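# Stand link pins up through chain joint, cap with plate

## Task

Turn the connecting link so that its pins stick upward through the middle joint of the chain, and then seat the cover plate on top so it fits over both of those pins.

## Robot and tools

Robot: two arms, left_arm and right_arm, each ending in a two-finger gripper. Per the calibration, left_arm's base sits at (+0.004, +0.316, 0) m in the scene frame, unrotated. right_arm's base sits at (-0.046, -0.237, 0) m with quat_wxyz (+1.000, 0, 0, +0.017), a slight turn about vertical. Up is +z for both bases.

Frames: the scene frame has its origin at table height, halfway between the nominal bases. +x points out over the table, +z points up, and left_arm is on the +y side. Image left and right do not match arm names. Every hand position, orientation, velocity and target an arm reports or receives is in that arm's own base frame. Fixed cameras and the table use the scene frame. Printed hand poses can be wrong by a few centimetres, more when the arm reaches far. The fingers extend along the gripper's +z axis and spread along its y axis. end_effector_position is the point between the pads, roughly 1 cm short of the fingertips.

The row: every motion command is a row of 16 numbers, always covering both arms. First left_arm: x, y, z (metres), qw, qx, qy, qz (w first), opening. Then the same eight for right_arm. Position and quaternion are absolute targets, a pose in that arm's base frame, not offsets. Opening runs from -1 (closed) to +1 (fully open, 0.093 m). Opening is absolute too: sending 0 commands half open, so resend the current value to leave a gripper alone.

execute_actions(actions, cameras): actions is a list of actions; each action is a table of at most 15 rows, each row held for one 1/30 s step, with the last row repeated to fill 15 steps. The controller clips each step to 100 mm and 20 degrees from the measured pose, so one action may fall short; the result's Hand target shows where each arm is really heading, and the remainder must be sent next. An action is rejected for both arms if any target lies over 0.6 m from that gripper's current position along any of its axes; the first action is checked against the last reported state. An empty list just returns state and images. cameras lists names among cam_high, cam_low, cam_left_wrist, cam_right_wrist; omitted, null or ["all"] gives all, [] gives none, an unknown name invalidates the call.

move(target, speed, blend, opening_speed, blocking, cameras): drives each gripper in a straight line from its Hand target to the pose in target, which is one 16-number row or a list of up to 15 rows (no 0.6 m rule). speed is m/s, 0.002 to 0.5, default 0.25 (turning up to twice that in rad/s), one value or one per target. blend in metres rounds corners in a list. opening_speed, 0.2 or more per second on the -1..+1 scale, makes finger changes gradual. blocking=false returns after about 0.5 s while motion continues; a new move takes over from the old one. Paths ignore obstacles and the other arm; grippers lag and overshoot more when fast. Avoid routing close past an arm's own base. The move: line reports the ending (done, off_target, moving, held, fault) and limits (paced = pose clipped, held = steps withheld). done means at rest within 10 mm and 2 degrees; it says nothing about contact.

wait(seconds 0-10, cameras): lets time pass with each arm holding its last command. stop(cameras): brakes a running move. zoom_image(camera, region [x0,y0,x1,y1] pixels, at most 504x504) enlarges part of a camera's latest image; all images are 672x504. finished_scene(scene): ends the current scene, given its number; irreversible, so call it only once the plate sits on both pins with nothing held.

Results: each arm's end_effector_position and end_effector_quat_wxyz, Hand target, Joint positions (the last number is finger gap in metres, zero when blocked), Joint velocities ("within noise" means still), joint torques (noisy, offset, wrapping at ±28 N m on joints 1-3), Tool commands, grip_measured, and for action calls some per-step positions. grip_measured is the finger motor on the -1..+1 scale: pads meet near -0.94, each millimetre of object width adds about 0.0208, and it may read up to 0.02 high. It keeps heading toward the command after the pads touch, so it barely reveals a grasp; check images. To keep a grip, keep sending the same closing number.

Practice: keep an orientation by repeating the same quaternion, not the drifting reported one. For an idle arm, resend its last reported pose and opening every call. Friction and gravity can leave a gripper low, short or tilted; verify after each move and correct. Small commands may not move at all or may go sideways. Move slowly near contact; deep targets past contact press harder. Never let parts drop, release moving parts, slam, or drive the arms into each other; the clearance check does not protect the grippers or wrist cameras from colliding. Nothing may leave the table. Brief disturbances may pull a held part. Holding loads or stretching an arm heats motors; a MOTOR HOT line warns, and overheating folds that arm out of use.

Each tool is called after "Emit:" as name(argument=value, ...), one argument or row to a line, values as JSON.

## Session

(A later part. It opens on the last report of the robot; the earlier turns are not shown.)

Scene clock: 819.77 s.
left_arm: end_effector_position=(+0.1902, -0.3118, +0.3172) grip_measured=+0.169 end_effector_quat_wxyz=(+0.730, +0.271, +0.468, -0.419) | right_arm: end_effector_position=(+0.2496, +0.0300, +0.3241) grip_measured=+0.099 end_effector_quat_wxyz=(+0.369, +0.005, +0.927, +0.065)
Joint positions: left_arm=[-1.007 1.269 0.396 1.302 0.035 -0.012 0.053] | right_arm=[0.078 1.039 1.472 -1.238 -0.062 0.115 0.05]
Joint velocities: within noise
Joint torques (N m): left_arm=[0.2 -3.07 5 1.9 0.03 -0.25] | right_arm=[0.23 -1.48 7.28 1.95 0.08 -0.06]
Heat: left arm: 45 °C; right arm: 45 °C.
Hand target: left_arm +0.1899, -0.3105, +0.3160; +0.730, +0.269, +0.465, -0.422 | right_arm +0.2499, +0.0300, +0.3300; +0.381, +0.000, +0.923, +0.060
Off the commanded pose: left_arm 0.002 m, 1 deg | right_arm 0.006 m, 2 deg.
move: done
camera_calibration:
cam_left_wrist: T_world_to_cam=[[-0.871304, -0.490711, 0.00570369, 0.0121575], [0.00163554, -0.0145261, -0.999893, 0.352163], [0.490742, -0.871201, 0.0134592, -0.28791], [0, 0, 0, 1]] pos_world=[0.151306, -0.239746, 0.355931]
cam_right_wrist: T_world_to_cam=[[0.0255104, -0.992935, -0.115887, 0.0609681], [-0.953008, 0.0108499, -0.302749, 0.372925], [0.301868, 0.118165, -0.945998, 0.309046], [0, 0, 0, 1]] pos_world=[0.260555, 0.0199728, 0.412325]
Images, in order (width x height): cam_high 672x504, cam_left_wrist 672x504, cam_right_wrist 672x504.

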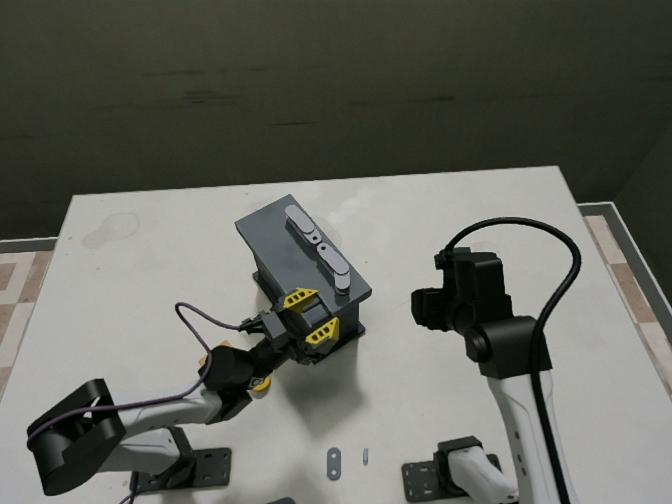

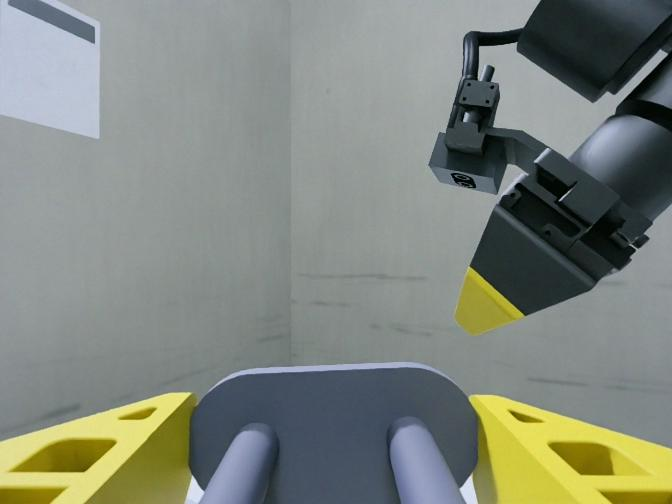

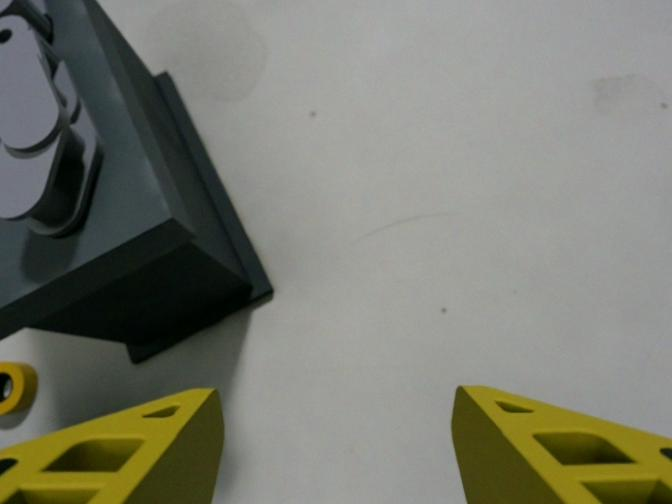

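Emit:
move(
  target=[
    [0.23, -0.27, 0.37, 0.4978, 0.4071, 0.7109, -0.2851, -0.1, 0.25, 0.03, 0.33, 0.38, 0, 0.92, 0.06, 0.1],
    [0.334, -0.268, 0.32, 0.1507, 0.4894, 0.8546, -0.0863, -0.1, 0.25, 0.03, 0.33, 0.38, 0, 0.92, 0.06, 0.1],
  ],
  speed=0.2,
  cameras=["cam_left_wrist","cam_low","cam_high"],
)

Scene clock: 856.33 s.
left_arm: end_effector_position=(+0.3262, -0.2690, +0.3123) grip_measured=+0.169 end_effector_quat_wxyz=(+0.226, +0.475, +0.844, -0.109) | right_arm: end_effector_position=(+0.2498, +0.0298, +0.3242) grip_measured=+0.099 end_effector_quat_wxyz=(+0.370, +0.005, +0.927, +0.064)
Joint positions: left_arm=[-0.625 1.97 2.46 -1.578 0.162 0.359 0.053] | right_arm=[0.078 1.039 1.472 -1.236 -0.061 0.114 0.05]
Joint velocities: within noise
Joint torques (N m): left_arm=[0.54 -8.39 7.61 1.33 -0.01 -0.07] | right_arm=[0.35 -1.5 6.93 1.95 0.1 -0.11]
Heat: left arm: 45 °C; right arm: 45 °C.
Hand target: left_arm +0.3336, -0.2677, +0.3194; +0.243, +0.473, +0.840, -0.103 | right_arm +0.2499, +0.0299, +0.3300; +0.381, +0.000, +0.923, +0.060
Off the commanded pose: left_arm 0.011 m, 9 deg | right_arm 0.006 m, 2 deg.
joint read past its limit (left arm) — joint 4 (wrist pitch), lower limit.
joint sent to its limit (left arm) — joint 4 (wrist pitch), lower limit. The joint targets are off in orientation, not in position.
move: off_target (left_arm)
camera_calibration:
cam_left_wrist: T_world_to_cam=[[-0.845955, -0.533048, -0.0148263, 0.138439], [-0.529752, 0.843256, -0.0910074, 0.467921], [0.0610137, -0.0691339, -0.99574, 0.353824], [0, 0, 0, 1]] pos_world=[0.343407, -0.296321, 0.396954]
Images, in order (width x height): cam_high 672x504, cam_low 672x504, cam_left_wrist 672x504.

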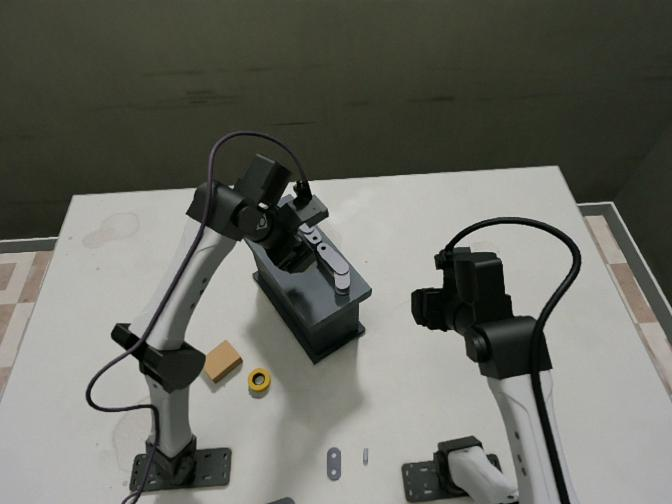

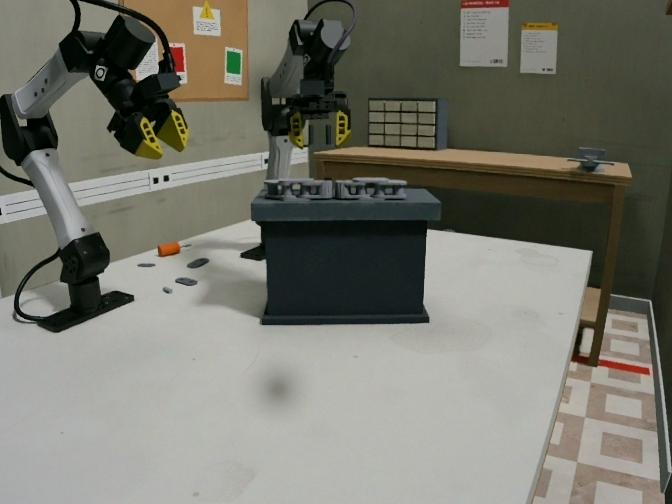

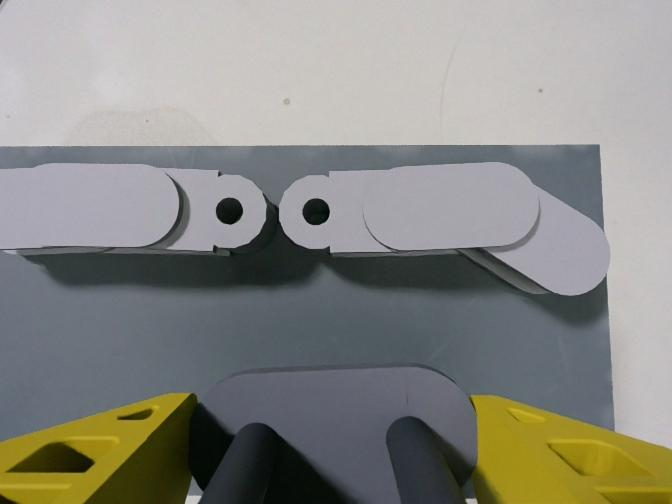

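Emit:
move(
  target=[0.334, -0.268, 0.29, 0.1507, 0.4894, 0.8546, -0.0863, -0.1, 0.2406, 0.1647, 0.2335, 0.7690, -0.1499, 0.5900, 0.1953, -1],
  speed=0.15,
  cameras=["cam_left_wrist","cam_right_wrist","cam_high"],
)

Scene clock: 886.63 s.
left_arm: end_effector_position=(+0.3277, -0.2689, +0.2960) grip_measured=+0.169 end_effector_quat_wxyz=(+0.203, +0.481, +0.847, -0.103) | right_arm: end_effector_position=(+0.2433, +0.1620, +0.2377) grip_measured=-0.975 end_effector_quat_wxyz=(+0.771, -0.141, +0.590, +0.194)
Joint positions: left_arm=[-0.625 1.985 2.427 -1.579 0.156 0.373 0.053] | right_arm=[0.719 0.902 0.036 1.142 0.23 -0.053 0]
Joint velocities: within noise
Joint torques (N m): left_arm=[0.4 -8.23 4.41 1.24 -0.01 -0.07] | right_arm=[0.39 0.2 5.78 2.14 -0.13 -0.09]
Heat: left arm: 41 °C; right arm: 45 °C.
Hand target: left_arm +0.3337, -0.2678, +0.2895; +0.200, +0.482, +0.848, -0.095 | right_arm +0.2406, +0.1646, +0.2336; +0.769, -0.150, +0.590, +0.195
Off the commanded pose: left_arm 0.009 m, 6 deg | right_arm 0.006 m, 1 deg.
joint read past its limit (left arm) — joint 4 (wrist pitch), lower limit.
joint sent to its limit (left arm) — joint 4 (wrist pitch), lower limit. The joint targets are off in orientation, not in position.
move: off_target (left_arm)
camera_calibration:
cam_left_wrist: T_world_to_cam=[[-0.8514, -0.524467, -0.00732185, 0.14137], [-0.523717, 0.850787, -0.0433771, 0.453072], [0.0289792, -0.0330967, -0.999032, 0.358751], [0, 0, 0, 1]] pos_world=[0.347248, -0.29945, 0.379092]
cam_right_wrist: T_world_to_cam=[[0.453387, -0.891126, -0.0183249, 0.0384534], [-0.168828, -0.0656726, -0.983455, 0.322768], [0.875179, 0.448979, -0.180222, -0.16142], [0, 0, 0, 1]] pos_world=[0.178329, 0.127938, 0.289041]
Images, in order (width x height): cam_high 672x504, cam_left_wrist 672x504, cam_right_wrist 672x504.

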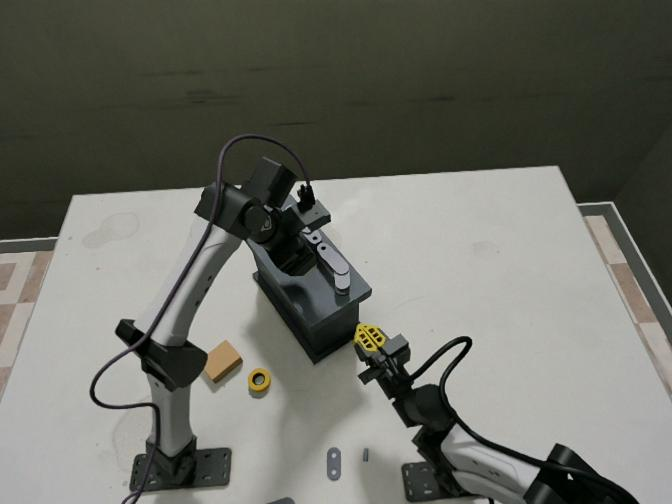

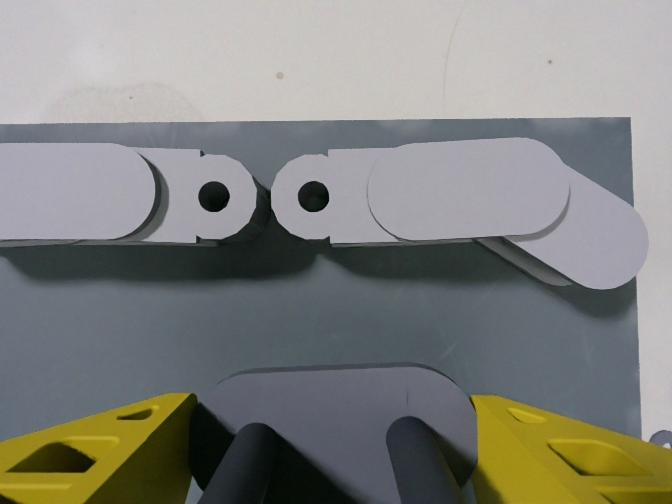

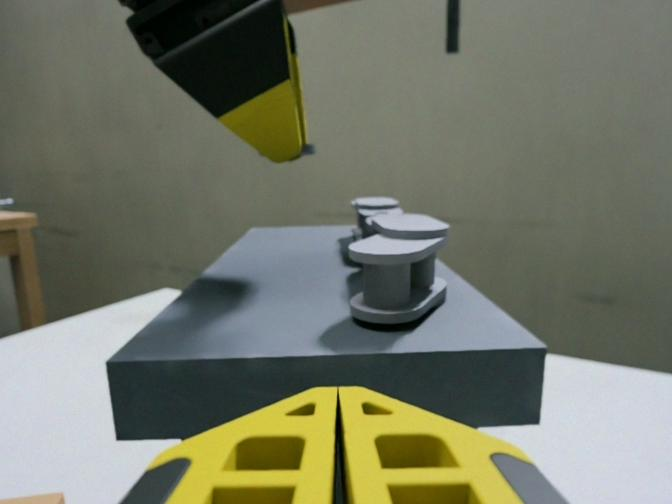

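Emit:
move(
  target=[0.334, -0.268, 0.25, 0.1507, 0.4894, 0.8546, -0.0863, -0.1, 0.2406, 0.1647, 0.2335, 0.7690, -0.1499, 0.5900, 0.1953, -1],
  speed=0.08,
  cameras=["cam_left_wrist","cam_right_wrist"],
)

Emit:
zoom_image(
  camera="cam_right_wrist",
  region=[100, 100, 500, 400],
)

Scene clock: 894.33 s.
left_arm: end_effector_position=(+0.3263, -0.2669, +0.2534) grip_measured=+0.169 end_effector_quat_wxyz=(+0.143, +0.488, +0.856, -0.092) | right_arm: end_effector_position=(+0.2432, +0.1619, +0.2381) grip_measured=-0.975 end_effector_quat_wxyz=(+0.772, -0.141, +0.589, +0.194)
Joint positions: left_arm=[-0.625 2.006 2.306 -1.562 0.151 0.387 0.053] | right_arm=[0.719 0.902 0.036 1.144 0.23 -0.053 0]
Joint velocities: within noise
Joint torques (N m): left_arm=[0.24 -9.18 4.75 1.21 -0.01 -0.06] | right_arm=[0.27 -0.03 5.86 2.13 -0.16 -0.03]
Heat: left arm: 41 °C; right arm: 45 °C.
Hand target: left_arm +0.3339, -0.2679, +0.2501; +0.150, +0.489, +0.855, -0.086 | right_arm +0.2406, +0.1646, +0.2337; +0.769, -0.150, +0.590, +0.195
Off the commanded pose: left_arm 0.008 m, 1 deg | right_arm 0.006 m, 1 deg.
move: done
camera_calibration:
cam_left_wrist: T_world_to_cam=[[-0.855922, -0.516148, 0.0314498, 0.134823], [-0.513041, 0.855232, 0.0732602, 0.416962], [-0.06471, 0.0465699, -0.996817, 0.367526], [0, 0, 0, 1]] pos_world=[0.353099, -0.304126, 0.331569]
cam_right_wrist: T_world_to_cam=[[0.45332, -0.891159, -0.018333, 0.0384588], [-0.167538, -0.0649873, -0.983721, 0.322733], [0.875461, 0.449012, -0.178763, -0.161684], [0, 0, 0, 1]] pos_world=[0.178184, 0.127844, 0.289282]
Images, in order (width x height): cam_left_wrist 672x504, cam_right_wrist 672x504.

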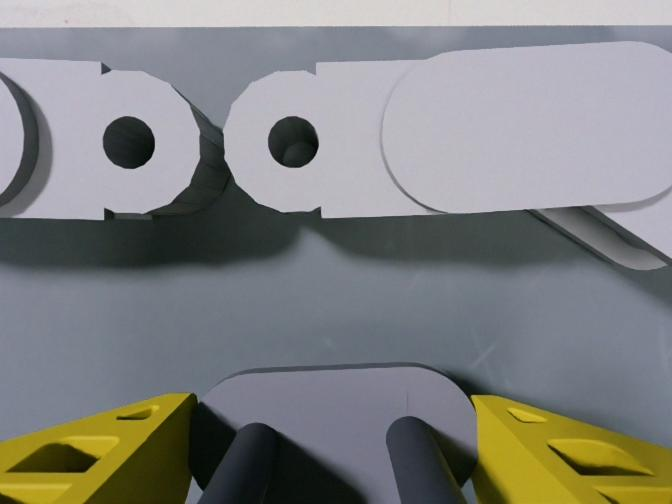

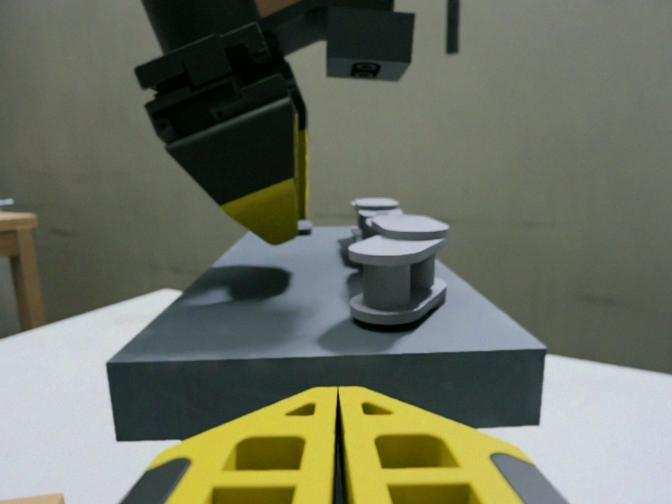

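Scaled by 1.260 from the camera's 672x504 image, which has a finer 960x720 frame.

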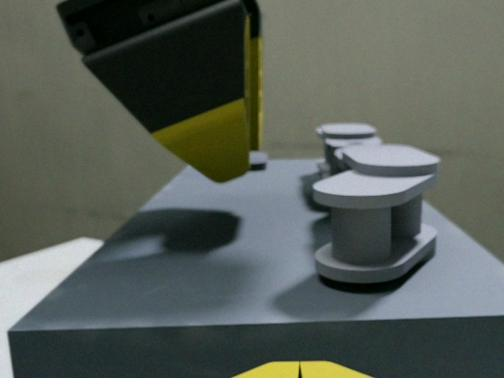

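Emit:
move(
  target=[0.334, -0.268, 0.240, 0.1507, 0.4894, 0.8546, -0.0863, -0.1, 0.2406, 0.1647, 0.2335, 0.7690, -0.1499, 0.5900, 0.1953, -1],
  speed=0.04,
  cameras=["cam_left_wrist","cam_right_wrist"],
)

Emit:
zoom_image(
  camera="cam_right_wrist",
  region=[200, 180, 400, 320],
)

Scene clock: 905.43 s.
left_arm: end_effector_position=(+0.3300, -0.2694, +0.2332) grip_measured=+0.169 end_effector_quat_wxyz=(+0.131, +0.488, +0.858, -0.091) | right_arm: end_effector_position=(+0.2432, +0.1619, +0.2382) grip_measured=-0.975 end_effector_quat_wxyz=(+0.772, -0.140, +0.589, +0.194)
Joint positions: left_arm=[-0.625 2.006 2.222 -1.503 0.15 0.387 0.053] | right_arm=[0.719 0.902 0.036 1.144 0.23 -0.053 0]
Joint velocities: within noise
Joint torques (N m): left_arm=[0.23 -12.22 4.56 1.16 0.01 -0.08] | right_arm=[0.53 0.05 5.72 2.12 -0.14 -0.09]
Heat: left arm: 41 °C; right arm: 44 °C.
Hand target: left_arm +0.3339, -0.2679, +0.2401; +0.150, +0.489, +0.855, -0.086 | right_arm +0.2406, +0.1646, +0.2337; +0.769, -0.150, +0.590, +0.195
Off the commanded pose: left_arm 0.008 m, 2 deg | right_arm 0.006 m, 1 deg.
move: done
camera_calibration:
cam_left_wrist: T_world_to_cam=[[-0.855303, -0.516566, 0.0402112, 0.134962], [-0.511294, 0.854039, 0.0958915, 0.416304], [-0.0838762, 0.0614565, -0.994579, 0.357518], [0, 0, 0, 1]] pos_world=[0.358274, -0.307795, 0.310233]
cam_right_wrist: T_world_to_cam=[[0.453326, -0.891154, -0.0184269, 0.0384747], [-0.167256, -0.06474, -0.983786, 0.322722], [0.875512, 0.449057, -0.178399, -0.161751], [0, 0, 0, 1]] pos_world=[0.17815, 0.127815, 0.289342]
Images, in order (width x height): cam_left_wrist 672x504, cam_right_wrist 672x504.

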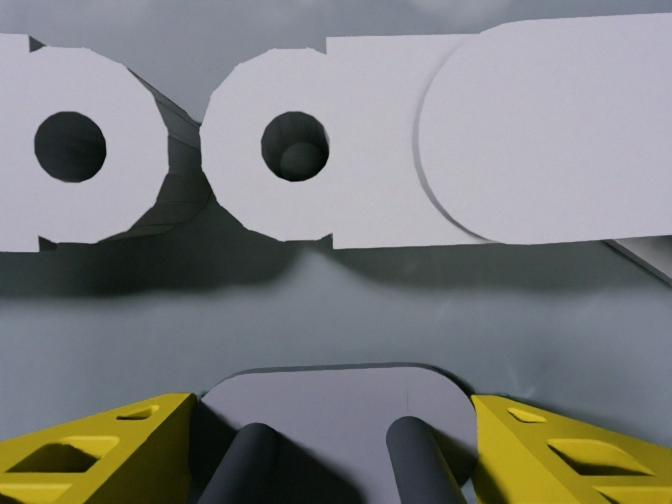

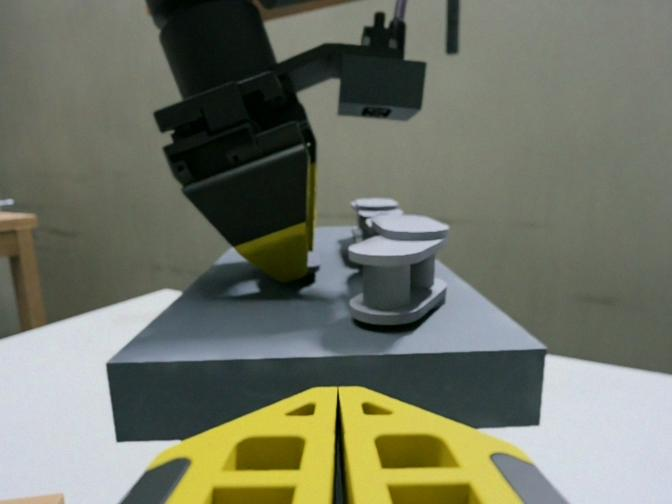

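Scaled by 2.520 from the camera's 672x504 image, which has a finer 960x720 frame.

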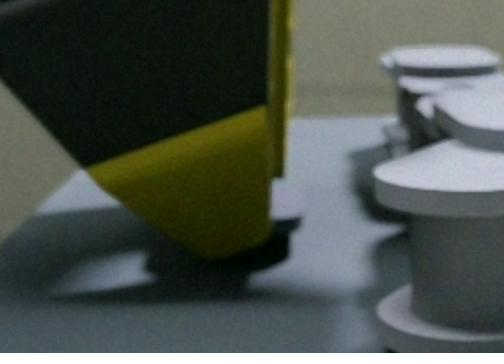

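Emit:
move(
  target=[0.334, -0.268, 0.234, 0.1507, 0.4894, 0.8546, -0.0863, -0.1, 0.2406, 0.1647, 0.2335, 0.7690, -0.1499, 0.5900, 0.1953, -1],
  speed=0.02,
  cameras=["cam_right_wrist"],
)

Emit:
zoom_image(
  camera="cam_right_wrist",
  region=[200, 180, 400, 320],
)

Scene clock: 910.50 s.
left_arm: end_effector_position=(+0.3304, -0.2693, +0.2313) grip_measured=+0.169 end_effector_quat_wxyz=(+0.136, +0.488, +0.857, -0.090) | right_arm: end_effector_position=(+0.2432, +0.1619, +0.2382) grip_measured=-0.975 end_effector_quat_wxyz=(+0.772, -0.140, +0.589, +0.194)
Joint positions: left_arm=[-0.625 1.989 2.186 -1.474 0.149 0.388 0.053] | right_arm=[0.719 0.902 0.036 1.144 0.23 -0.053 0]
Joint velocities: within noise
Joint torques (N m): left_arm=[0.23 -11.92 3.79 1.23 0.02 -0.07] | right_arm=[0.46 0.24 5.89 2.08 -0.16 -0.11]
Heat: left arm: 41 °C; right arm: 44 °C.
Hand target: left_arm +0.3340, -0.2679, +0.2341; +0.150, +0.489, +0.855, -0.086 | right_arm +0.2406, +0.1646, +0.2336; +0.769, -0.150, +0.590, +0.195
Off the commanded pose: left_arm 0.005 m, 2 deg | right_arm 0.006 m, 1 deg.
move: done
camera_calibration:
cam_right_wrist: T_world_to_cam=[[0.453326, -0.891154, -0.0184269, 0.0384747], [-0.167256, -0.06474, -0.983786, 0.322722], [0.875512, 0.449057, -0.178399, -0.161751], [0, 0, 0, 1]] pos_world=[0.17815, 0.127815, 0.289342]
Images, in order (width x height): cam_right_wrist 672x504.

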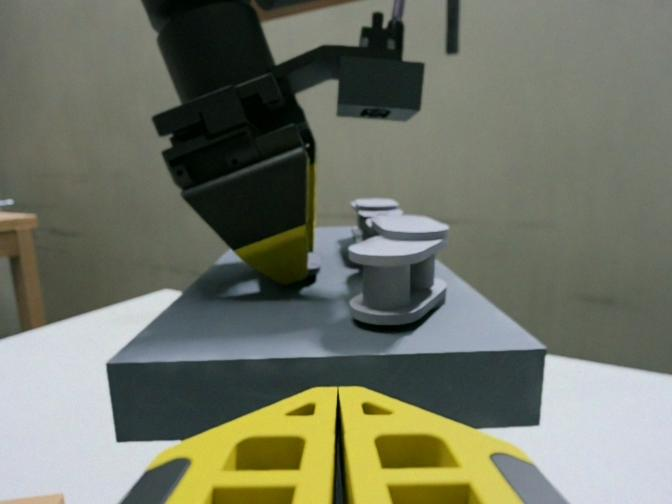

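Scaled by 2.520 from the camera's 672x504 image, which has a finer 960x720 frame.

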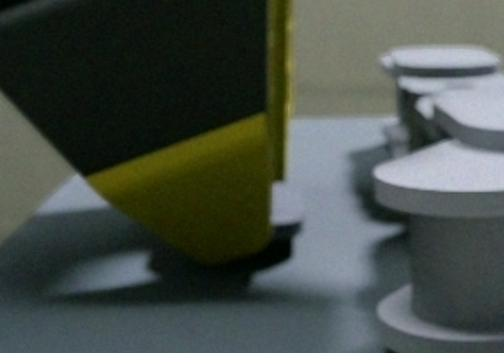

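Emit:
move(
  target=[0.334, -0.268, 0.229, 0.1507, 0.4894, 0.8546, -0.0863, -0.1, 0.2406, 0.1647, 0.2335, 0.7690, -0.1499, 0.5900, 0.1953, -1],
  speed=0.02,
  cameras=["cam_right_wrist","cam_left_wrist"],
)

Emit:
zoom_image(
  camera="cam_right_wrist",
  region=[200, 180, 400, 320],
)

Scene clock: 917.10 s.
left_arm: end_effector_position=(+0.3302, -0.2691, +0.2309) grip_measured=+0.169 end_effector_quat_wxyz=(+0.143, +0.488, +0.856, -0.091) | right_arm: end_effector_position=(+0.2432, +0.1619, +0.2382) grip_measured=-0.975 end_effector_quat_wxyz=(+0.772, -0.140, +0.589, +0.194)
Joint positions: left_arm=[-0.625 1.969 2.151 -1.445 0.148 0.388 0.053] | right_arm=[0.719 0.902 0.036 1.144 0.23 -0.053 0]
Joint velocities: within noise
Joint torques (N m): left_arm=[0.21 -11.02 3.55 1.21 0.03 -0.08] | right_arm=[0.36 0.08 5.91 2.15 -0.13 -0.1]
Heat: left arm: 41 °C; right arm: 44 °C.
Hand target: left_arm +0.3340, -0.2679, +0.2291; +0.150, +0.489, +0.855, -0.086 | right_arm +0.2406, +0.1646, +0.2336; +0.769, -0.150, +0.590, +0.195
Off the commanded pose: left_arm 0.004 m, 1 deg | right_arm 0.006 m, 1 deg.
move: done
camera_calibration:
cam_left_wrist: T_world_to_cam=[[-0.855845, -0.51642, 0.0289688, 0.138229], [-0.513292, 0.854892, 0.0754372, 0.422009], [-0.0637224, 0.0496931, -0.99673, 0.345943], [0, 0, 0, 1]] pos_world=[0.35696, -0.306579, 0.308972]
cam_right_wrist: T_world_to_cam=[[0.453326, -0.891154, -0.0184269, 0.0384747], [-0.167256, -0.06474, -0.983786, 0.322722], [0.875512, 0.449057, -0.178399, -0.161751], [0, 0, 0, 1]] pos_world=[0.17815, 0.127815, 0.289342]
Images, in order (width x height): cam_left_wrist 672x504, cam_right_wrist 672x504.

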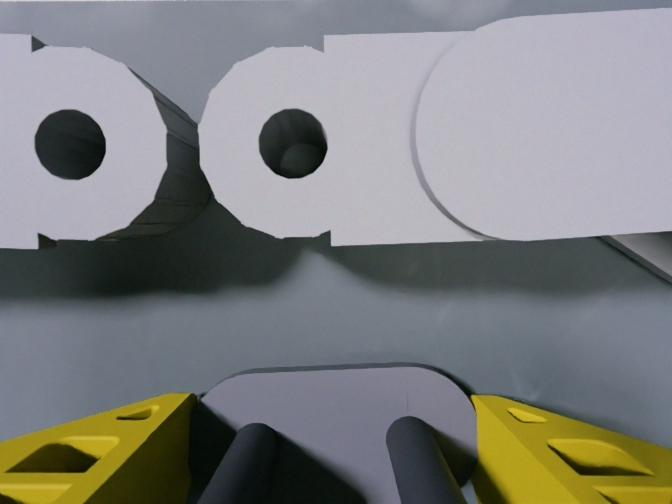

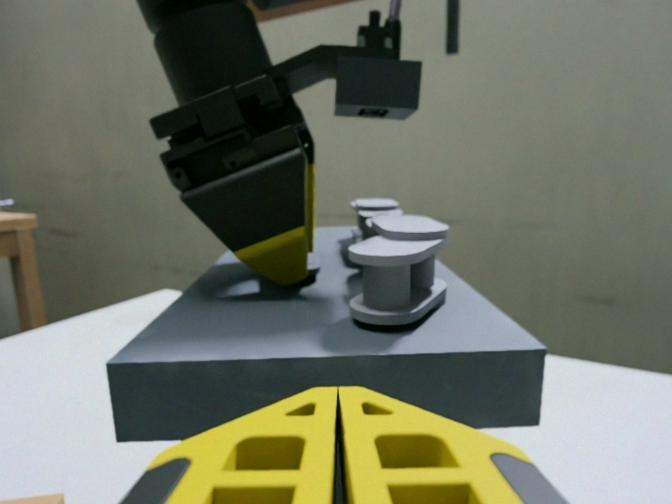

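Scaled by 2.520 from the camera's 672x504 image, which has a finer 960x720 frame.

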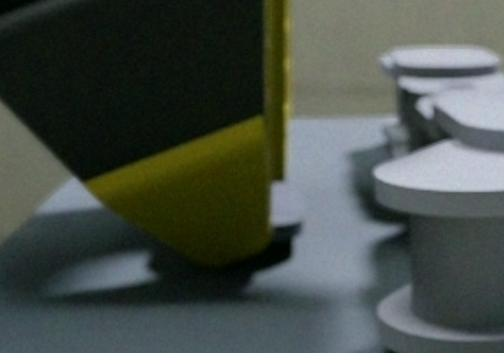

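Emit:
move(
  target=[0.334, -0.268, 0.232, 0.1507, 0.4894, 0.8546, -0.0863, 0.6, 0.2406, 0.1647, 0.2335, 0.7690, -0.1499, 0.5900, 0.1953, -1],
  speed=0.02,
  opening_speed=0.4,
  cameras=["cam_right_wrist","cam_left_wrist"],
)

Emit:
zoom_image(
  camera="cam_right_wrist",
  region=[200, 180, 400, 320],
)

Scene clock: 927.07 s.
left_arm: end_effector_position=(+0.3256, -0.2708, +0.2318) grip_measured=+0.597 end_effector_quat_wxyz=(+0.138, +0.489, +0.855, -0.102) | right_arm: end_effector_position=(+0.2432, +0.1619, +0.2382) grip_measured=-0.975 end_effector_quat_wxyz=(+0.772, -0.140, +0.589, +0.194)
Joint positions: left_arm=[-0.625 1.966 2.15 -1.455 0.172 0.388 0.074] | right_arm=[0.719 0.902 0.036 1.144 0.23 -0.053 0]
Joint velocities: within noise
Joint torques (N m): left_arm=[0.25 -10.06 5.27 1.15 -0.2 -0.08] | right_arm=[0.25 0.09 5.93 2.09 -0.15 -0.1]
Heat: left arm: 41 °C; right arm: 44 °C.
Hand target: left_arm +0.3339, -0.2679, +0.2321; +0.150, +0.489, +0.855, -0.086 | right_arm +0.2406, +0.1646, +0.2336; +0.769, -0.150, +0.590, +0.195
Off the commanded pose: left_arm 0.009 m, 2 deg | right_arm 0.006 m, 1 deg.
move: done
camera_calibration:
cam_left_wrist: T_world_to_cam=[[-0.858792, -0.509553, 0.053211, 0.130595], [-0.50558, 0.859701, 0.072824, 0.420414], [-0.0828533, 0.0356383, -0.995924, 0.348871], [0, 0, 0, 1]] pos_world=[0.353612, -0.307319, 0.309884]
cam_right_wrist: T_world_to_cam=[[0.453326, -0.891154, -0.0184269, 0.0384747], [-0.167256, -0.06474, -0.983786, 0.322722], [0.875512, 0.449057, -0.178399, -0.161751], [0, 0, 0, 1]] pos_world=[0.17815, 0.127815, 0.289342]
Images, in order (width x height): cam_left_wrist 672x504, cam_right_wrist 672x504.

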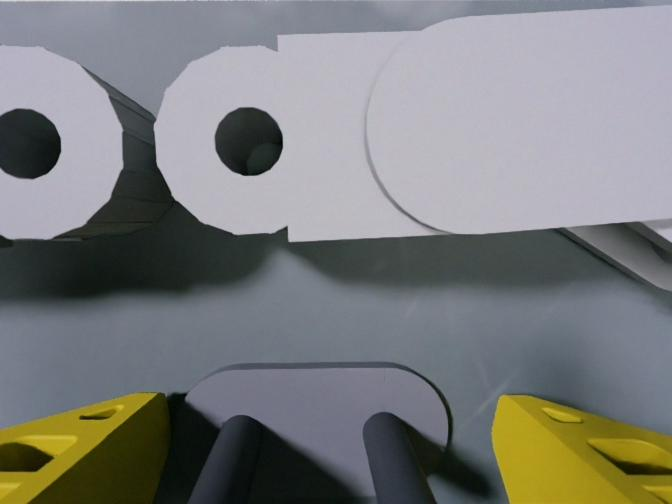

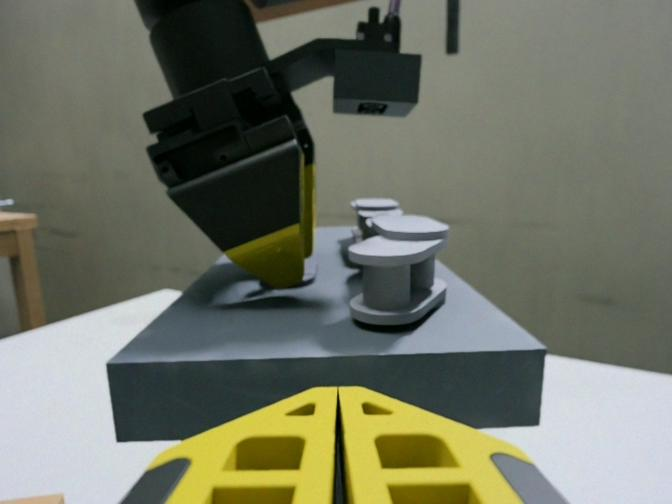

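Scaled by 2.520 from the camera's 672x504 image, which has a finer 960x720 frame.

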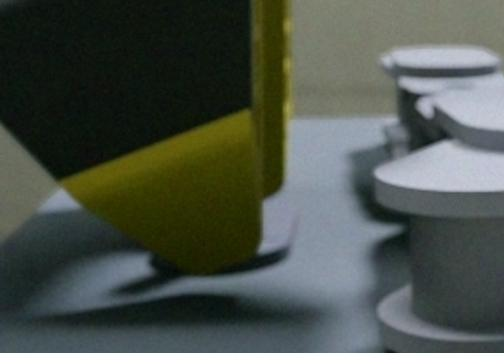

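Emit:
move(
  target=[
    [0.326, -0.266, 0.30, 0.1507, 0.4894, 0.8546, -0.0863, 0.7, 0.2406, 0.1647, 0.2335, 0.7690, -0.1499, 0.5900, 0.1953, -1],
    [0.28, -0.20, 0.33, 0.1507, 0.4894, 0.8546, -0.0863, 0.7, 0.2406, 0.1647, 0.2335, 0.7690, -0.1499, 0.5900, 0.1953, -1],
  ],
  speed=0.08,
)

Emit:
zoom_image(
  camera="cam_right_wrist",
  region=[180, 180, 480, 400],
)

Scene clock: 935.73 s.
left_arm: end_effector_position=(+0.2849, -0.2035, +0.3216) grip_measured=+0.698 end_effector_quat_wxyz=(+0.220, +0.475, +0.848, -0.087) | right_arm: end_effector_position=(+0.2432, +0.1619, +0.2382) grip_measured=-0.975 end_effector_quat_wxyz=(+0.772, -0.140, +0.589, +0.194)
Joint positions: left_arm=[-0.546 1.686 2.143 -1.574 0.155 0.439 0.079] | right_arm=[0.719 0.902 0.036 1.144 0.23 -0.053 0]
Joint velocities: within noise
Joint torques (N m): left_arm=[0.61 -9.74 4.18 1.22 0.26 -0.11] | right_arm=[0.25 -0.12 6.02 2.12 -0.19 -0.07]
Heat: left arm: 41 °C; right arm: 45 °C.
Hand target: left_arm +0.2801, -0.2002, +0.3293; +0.232, +0.476, +0.843, -0.092 | right_arm +0.2406, +0.1646, +0.2336; +0.769, -0.150, +0.590, +0.195
Off the commanded pose: left_arm 0.010 m, 8 deg | right_arm 0.006 m, 1 deg.
joint read past its limit (left arm) — joint 4 (wrist pitch), lower limit.
joint sent to its limit (left arm) — joint 4 (wrist pitch), lower limit. The joint targets are off in orientation, not in position.
move: off_target (left_arm)
camera_calibration:
cam_left_wrist: T_world_to_cam=[[-0.838834, -0.542394, -0.0465411, 0.144854], [-0.539699, 0.839761, -0.0593733, 0.383587], [0.0712872, -0.0246862, -0.99715, 0.376774], [0, 0, 0, 1]] pos_world=[0.301671, -0.234252, 0.405217]
cam_right_wrist: T_world_to_cam=[[0.453326, -0.891154, -0.0184269, 0.0384747], [-0.167256, -0.06474, -0.983786, 0.322722], [0.875512, 0.449057, -0.178399, -0.161751], [0, 0, 0, 1]] pos_world=[0.17815, 0.127815, 0.289342]

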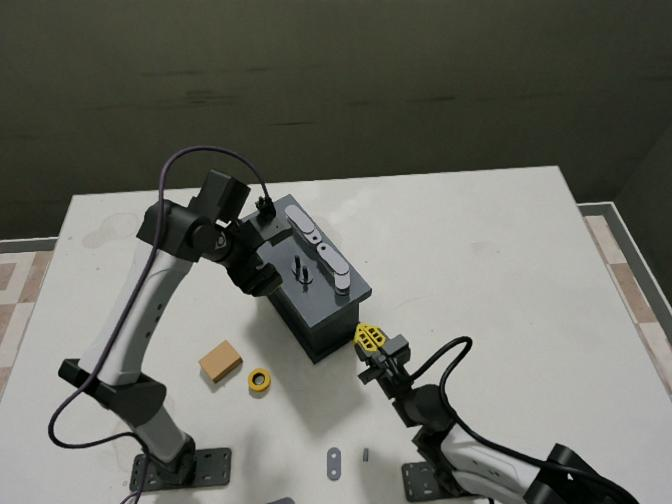

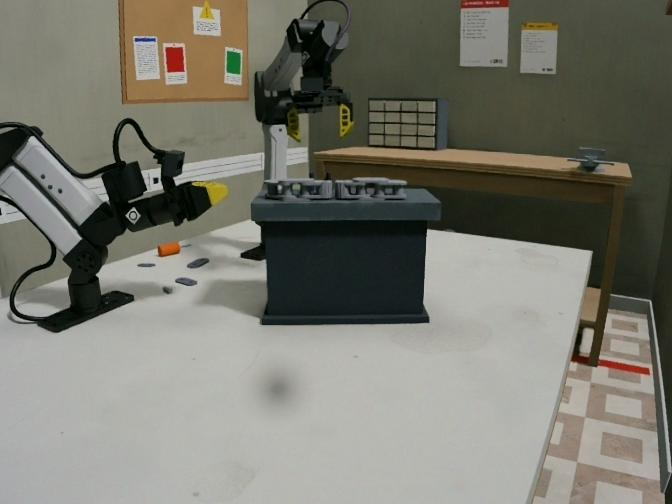

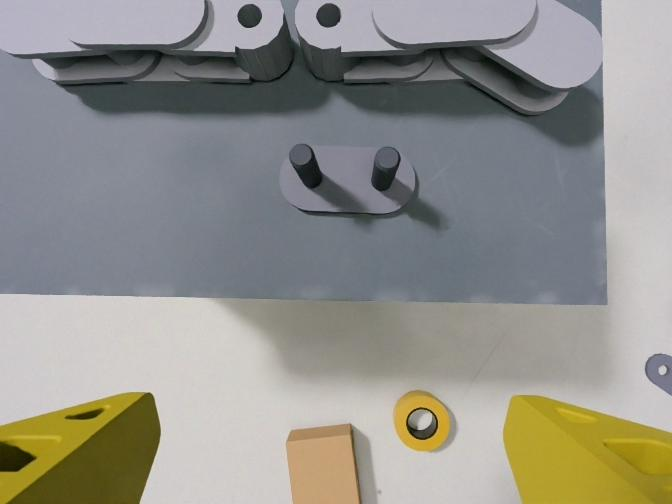

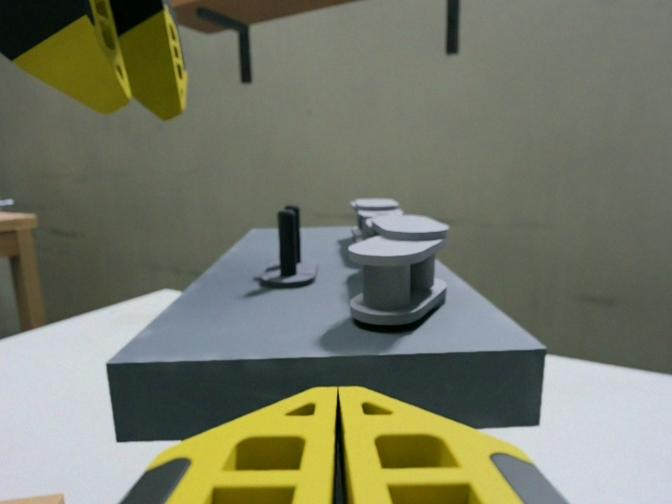

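Scaled by 1.680 from the camera's 672x504 image, which has a finer 960x720 frame.

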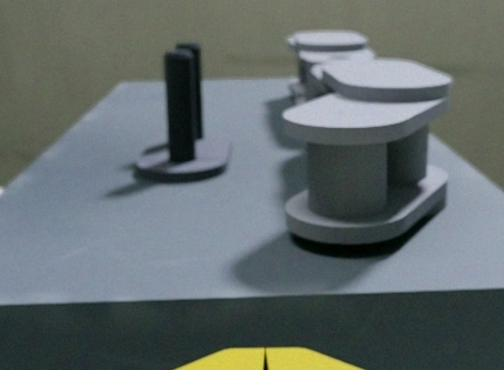

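Emit:
move(
  target=[
    [0.25, -0.165, 0.33, 0.1507, 0.4894, 0.8546, -0.0863, 0.7, 0.25, 0.13, 0.30, 0.2914, -0.2348, 0.9243, 0.0740, 0.1],
    [0.25, -0.165, 0.33, 0.1507, 0.4894, 0.8546, -0.0863, 0.7, 0.385, 0.2237, 0.305, 0.2914, -0.2348, 0.9243, 0.0740, 0.1],
  ],
  speed=0.2,
)

Scene clock: 983.43 s.
left_arm: end_effector_position=(+0.2553, -0.1677, +0.3230) grip_measured=+0.698 end_effector_quat_wxyz=(+0.224, +0.474, +0.848, -0.081) | right_arm: end_effector_position=(+0.3869, +0.2230, +0.3071) grip_measured=+0.099 end_effector_quat_wxyz=(+0.299, -0.236, +0.921, +0.079)
Joint positions: left_arm=[-0.489 1.516 1.972 -1.574 0.167 0.491 0.079] | right_arm=[0.527 1.843 2.17 -1.268 0.011 0.022 0.05]
Joint velocities: within noise
Joint torques (N m): left_arm=[0.69 -8.09 4.16 1.22 0.29 -0.08] | right_arm=[0.27 -7.82 8.24 1.36 0.19 0.1]
Heat: left arm: 40 °C; right arm: 45 °C.
Hand target: left_arm +0.2501, -0.1652, +0.3293; +0.236, +0.475, +0.843, -0.087 | right_arm +0.3850, +0.2236, +0.3050; +0.292, -0.235, +0.924, +0.074
Off the commanded pose: left_arm 0.009 m, 9 deg | right_arm 0.003 m, 1 deg.
joint read past its limit (left arm) — joint 4 (wrist pitch), lower limit.
joint sent to its limit (left arm) — joint 4 (wrist pitch), lower limit. The joint targets are off in orientation, not in position.
move: off_target (left_arm)
camera_calibration:
cam_left_wrist: T_world_to_cam=[[-0.835684, -0.545918, -0.0600403, 0.142493], [-0.542849, 0.837645, -0.0605441, 0.33848], [0.0833446, -0.0180029, -0.996358, 0.378858], [0, 0, 0, 1]] pos_world=[0.271247, -0.198916, 0.406526]
cam_right_wrist: T_world_to_cam=[[0.472162, -0.881496, 0.00524255, 0.0122812], [-0.866886, -0.465399, -0.17864, 0.531282], [0.159911, 0.0798025, -0.9839, 0.303912], [0, 0, 0, 1]] pos_world=[0.406164, 0.233831, 0.393863]

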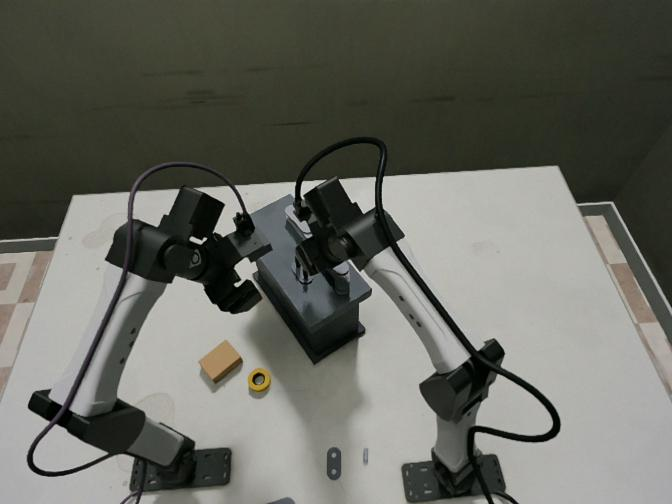

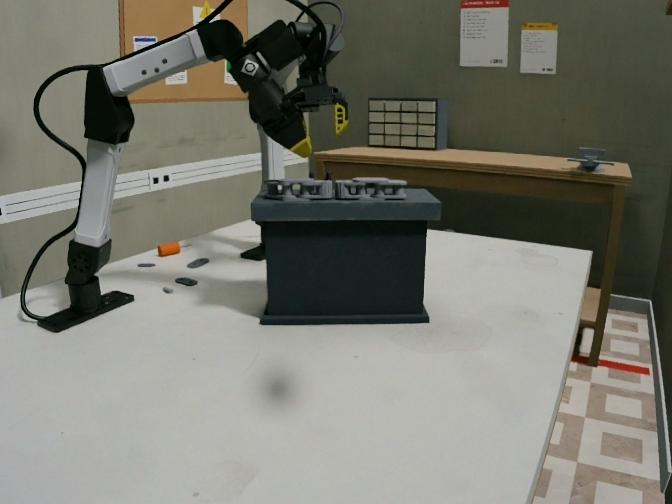

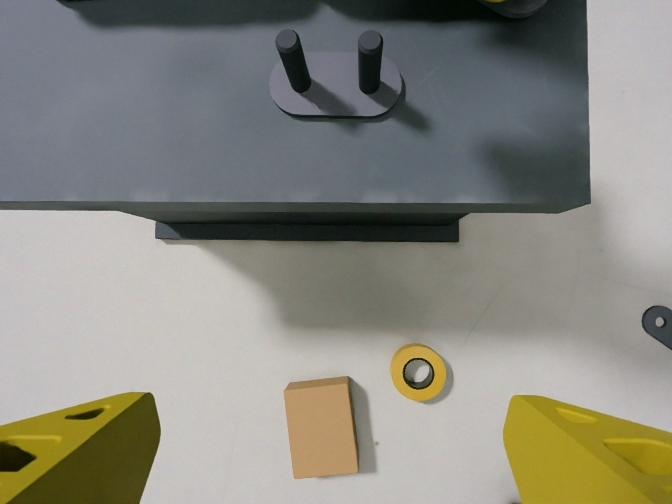

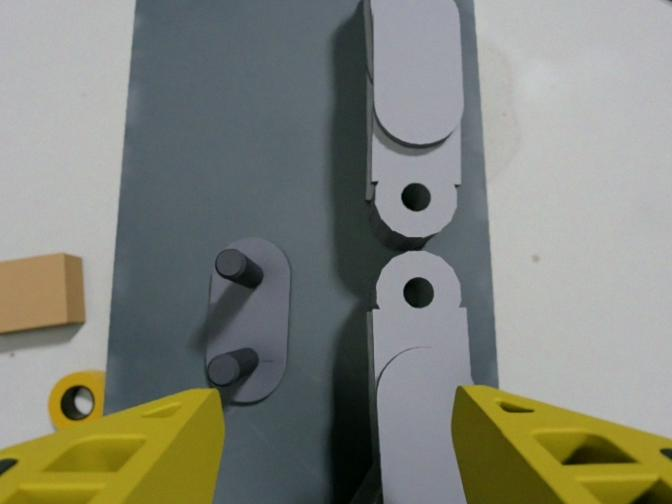

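Emit:
zoom_image(
  camera="cam_right_wrist",
  region=[190, 170, 490, 420],
)

Scaled by 1.680 from the camera's 672x504 image, which has a finer 960x720 frame.

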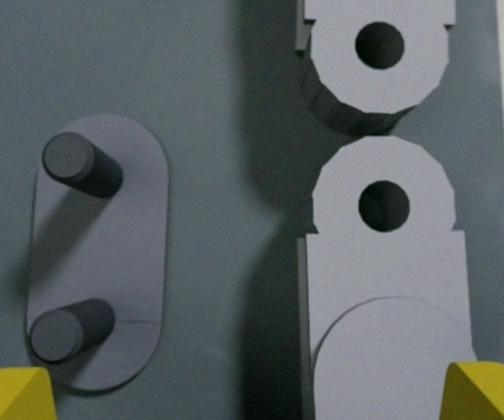

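Emit:
move(
  target=[
    [0.25, -0.165, 0.33, 0.1507, 0.4894, 0.8546, -0.0863, 0.7, 0.396, 0.195, 0.29, 0.2914, -0.2308, 0.9253, 0.0727, 0.2],
    [0.25, -0.165, 0.33, 0.1507, 0.4894, 0.8546, -0.0863, 0.7, 0.396, 0.196, 0.262, 0.2914, -0.2308, 0.9253, 0.0727, 0.2],
  ],
  speed=0.1,
  cameras=["cam_right_wrist"],
)

Scene clock: 1021.33 s.
left_arm: end_effector_position=(+0.2553, -0.1677, +0.3230) grip_measured=+0.698 end_effector_quat_wxyz=(+0.224, +0.474, +0.848, -0.081) | right_arm: end_effector_position=(+0.3978, +0.1969, +0.2553) grip_measured=+0.199 end_effector_quat_wxyz=(+0.282, -0.228, +0.930, +0.067)
Joint positions: left_arm=[-0.489 1.516 1.972 -1.574 0.168 0.491 0.079] | right_arm=[0.455 1.769 1.871 -1.085 -0.011 -0.023 0.055]
Joint velocities: within noise
Joint torques (N m): left_arm=[0.69 -8.08 4.16 1.21 0.28 -0.08] | right_arm=[-0.84 -10.67 6.11 1.73 -0.07 -0.1]
Heat: left arm: 38 °C; right arm: 45 °C.
Hand target: left_arm +0.2501, -0.1652, +0.3293; +0.236, +0.475, +0.843, -0.087 | right_arm +0.3959, +0.1960, +0.2619; +0.291, -0.231, +0.926, +0.073
Off the commanded pose: left_arm 0.009 m, 9 deg | right_arm 0.007 m, 1 deg.
joint read past its limit (left arm) — joint 4 (wrist pitch), lower limit.
joint sent to its limit (left arm) — joint 4 (wrist pitch), lower limit. The joint targets are off in orientation, not in position.
move: off_target (left_arm)
camera_calibration:
cam_right_wrist: T_world_to_cam=[[0.452813, -0.891498, 0.0138699, -0.00813699], [-0.882227, -0.450246, -0.13767, 0.511995], [0.128978, 0.0501025, -0.990381, 0.272997], [0, 0, 0, 1]] pos_world=[0.42017, 0.209592, 0.34097]
Images, in order (width x height): cam_right_wrist 672x504.

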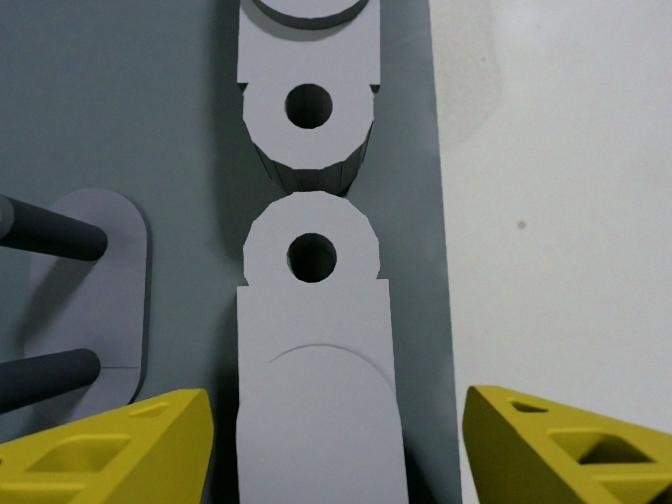

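Emit:
move(
  target=[
    [0.25, -0.165, 0.33, 0.1507, 0.4894, 0.8546, -0.0863, 0.7, 0.3946, 0.1985, 0.262, 0.2908, -0.2400, 0.9228, 0.0766, -0.1],
    [0.25, -0.165, 0.33, 0.1507, 0.4894, 0.8546, -0.0863, 0.7, 0.3946, 0.1985, 0.246, 0.2908, -0.2400, 0.9228, 0.0766, -0.1],
  ],
  speed=0.05,
  cameras=["cam_right_wrist"],
)

Scene clock: 1045.47 s.
left_arm: end_effector_position=(+0.2553, -0.1677, +0.3230) grip_measured=+0.698 end_effector_quat_wxyz=(+0.224, +0.474, +0.848, -0.081) | right_arm: end_effector_position=(+0.3971, +0.1992, +0.2391) grip_measured=-0.098 end_effector_quat_wxyz=(+0.281, -0.237, +0.927, +0.072)
Joint positions: left_arm=[-0.489 1.516 1.972 -1.574 0.168 0.491 0.079] | right_arm=[0.455 1.749 1.779 -1.013 -0.025 -0.038 0.04]
Joint velocities: within noise
Joint torques (N m): left_arm=[0.68 -8.09 4.18 1.21 0.29 -0.08] | right_arm=[-0.5 -10.63 6.01 1.72 -0.08 -0.07]
Heat: left arm: 38 °C; right arm: 45 °C.
Hand target: left_arm +0.2501, -0.1652, +0.3293; +0.236, +0.475, +0.843, -0.087 | right_arm +0.3946, +0.1986, +0.2460; +0.291, -0.240, +0.923, +0.076
Off the commanded pose: left_arm 0.009 m, 9 deg | right_arm 0.007 m, 1 deg.
joint read past its limit (left arm) — joint 4 (wrist pitch), lower limit.
joint sent to its limit (left arm) — joint 4 (wrist pitch), lower limit. The joint targets are off in orientation, not in position.
move: off_target (left_arm)
camera_calibration:
cam_right_wrist: T_world_to_cam=[[0.470654, -0.882263, 0.00986034, -0.0134424], [-0.873171, -0.46735, -0.138409, 0.510155], [0.126721, 0.056533, -0.990326, 0.256554], [0, 0, 0, 1]] pos_world=[0.419268, 0.212058, 0.324815]
Images, in order (width x height): cam_right_wrist 672x504.

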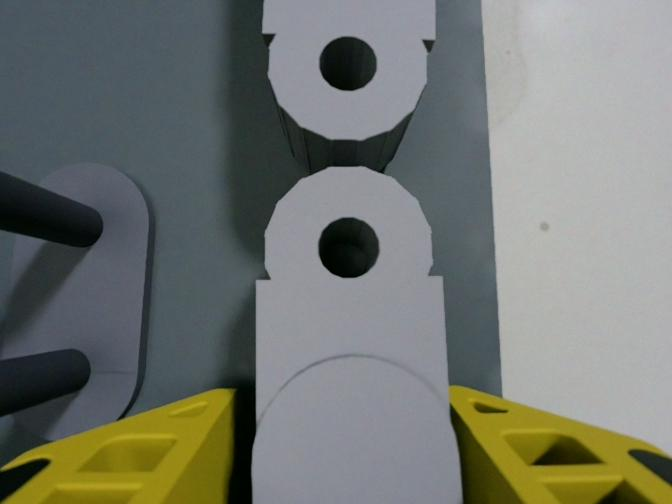

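Emit:
move(
  target=[
    [0.25, -0.165, 0.33, 0.1507, 0.4894, 0.8546, -0.0863, 0.7, 0.3954, 0.1970, 0.246, 0.2908, -0.2400, 0.9228, 0.0766, -0.1],
    [0.25, -0.165, 0.33, 0.1507, 0.4894, 0.8546, -0.0863, 0.7, 0.3954, 0.1970, 0.246, 0.2908, -0.2400, 0.9228, 0.0766, -0.75],
  ],
  speed=0.05,
  opening_speed=0.6,
  cameras=["cam_right_wrist"],
)

Scene clock: 1055.37 s.
left_arm: end_effector_position=(+0.2553, -0.1677, +0.3230) grip_measured=+0.698 end_effector_quat_wxyz=(+0.224, +0.474, +0.848, -0.081) | right_arm: end_effector_position=(+0.3971, +0.2000, +0.2393) grip_measured=-0.457 end_effector_quat_wxyz=(+0.282, -0.239, +0.926, +0.073)
Joint positions: left_arm=[-0.489 1.516 1.972 -1.574 0.168 0.491 0.079] | right_arm=[0.455 1.749 1.779 -1.011 -0.029 -0.041 0.023]
Joint velocities: within noise
Joint torques (N m): left_arm=[0.69 -8.09 4.19 1.21 0.29 -0.08] | right_arm=[-0.81 -10.63 6.05 1.61 -0.11 -0.06]
Heat: left arm: 38 °C; right arm: 44 °C.
Hand target: left_arm +0.2501, -0.1652, +0.3293; +0.236, +0.475, +0.843, -0.087 | right_arm +0.3954, +0.1971, +0.2459; +0.291, -0.240, +0.923, +0.076
Off the commanded pose: left_arm 0.009 m, 9 deg | right_arm 0.007 m, 1 deg.
joint read past its limit (left arm) — joint 4 (wrist pitch), lower limit.
joint sent to its limit (left arm) — joint 4 (wrist pitch), lower limit. The joint targets are off in orientation, not in position.
move: off_target (left_arm)
camera_calibration:
cam_right_wrist: T_world_to_cam=[[0.475302, -0.879778, 0.00888174, -0.0149246], [-0.8705, -0.471707, -0.140439, 0.510883], [0.127745, 0.0590192, -0.99005, 0.255804], [0, 0, 0, 1]] pos_world=[0.419139, 0.212759, 0.325139]
Images, in order (width x height): cam_right_wrist 672x504.

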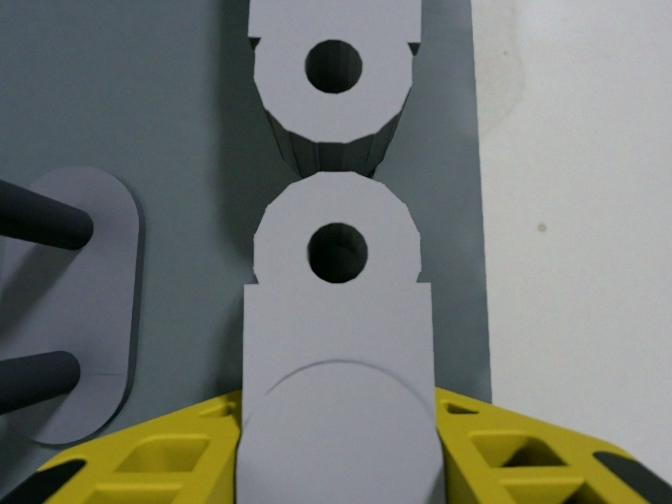

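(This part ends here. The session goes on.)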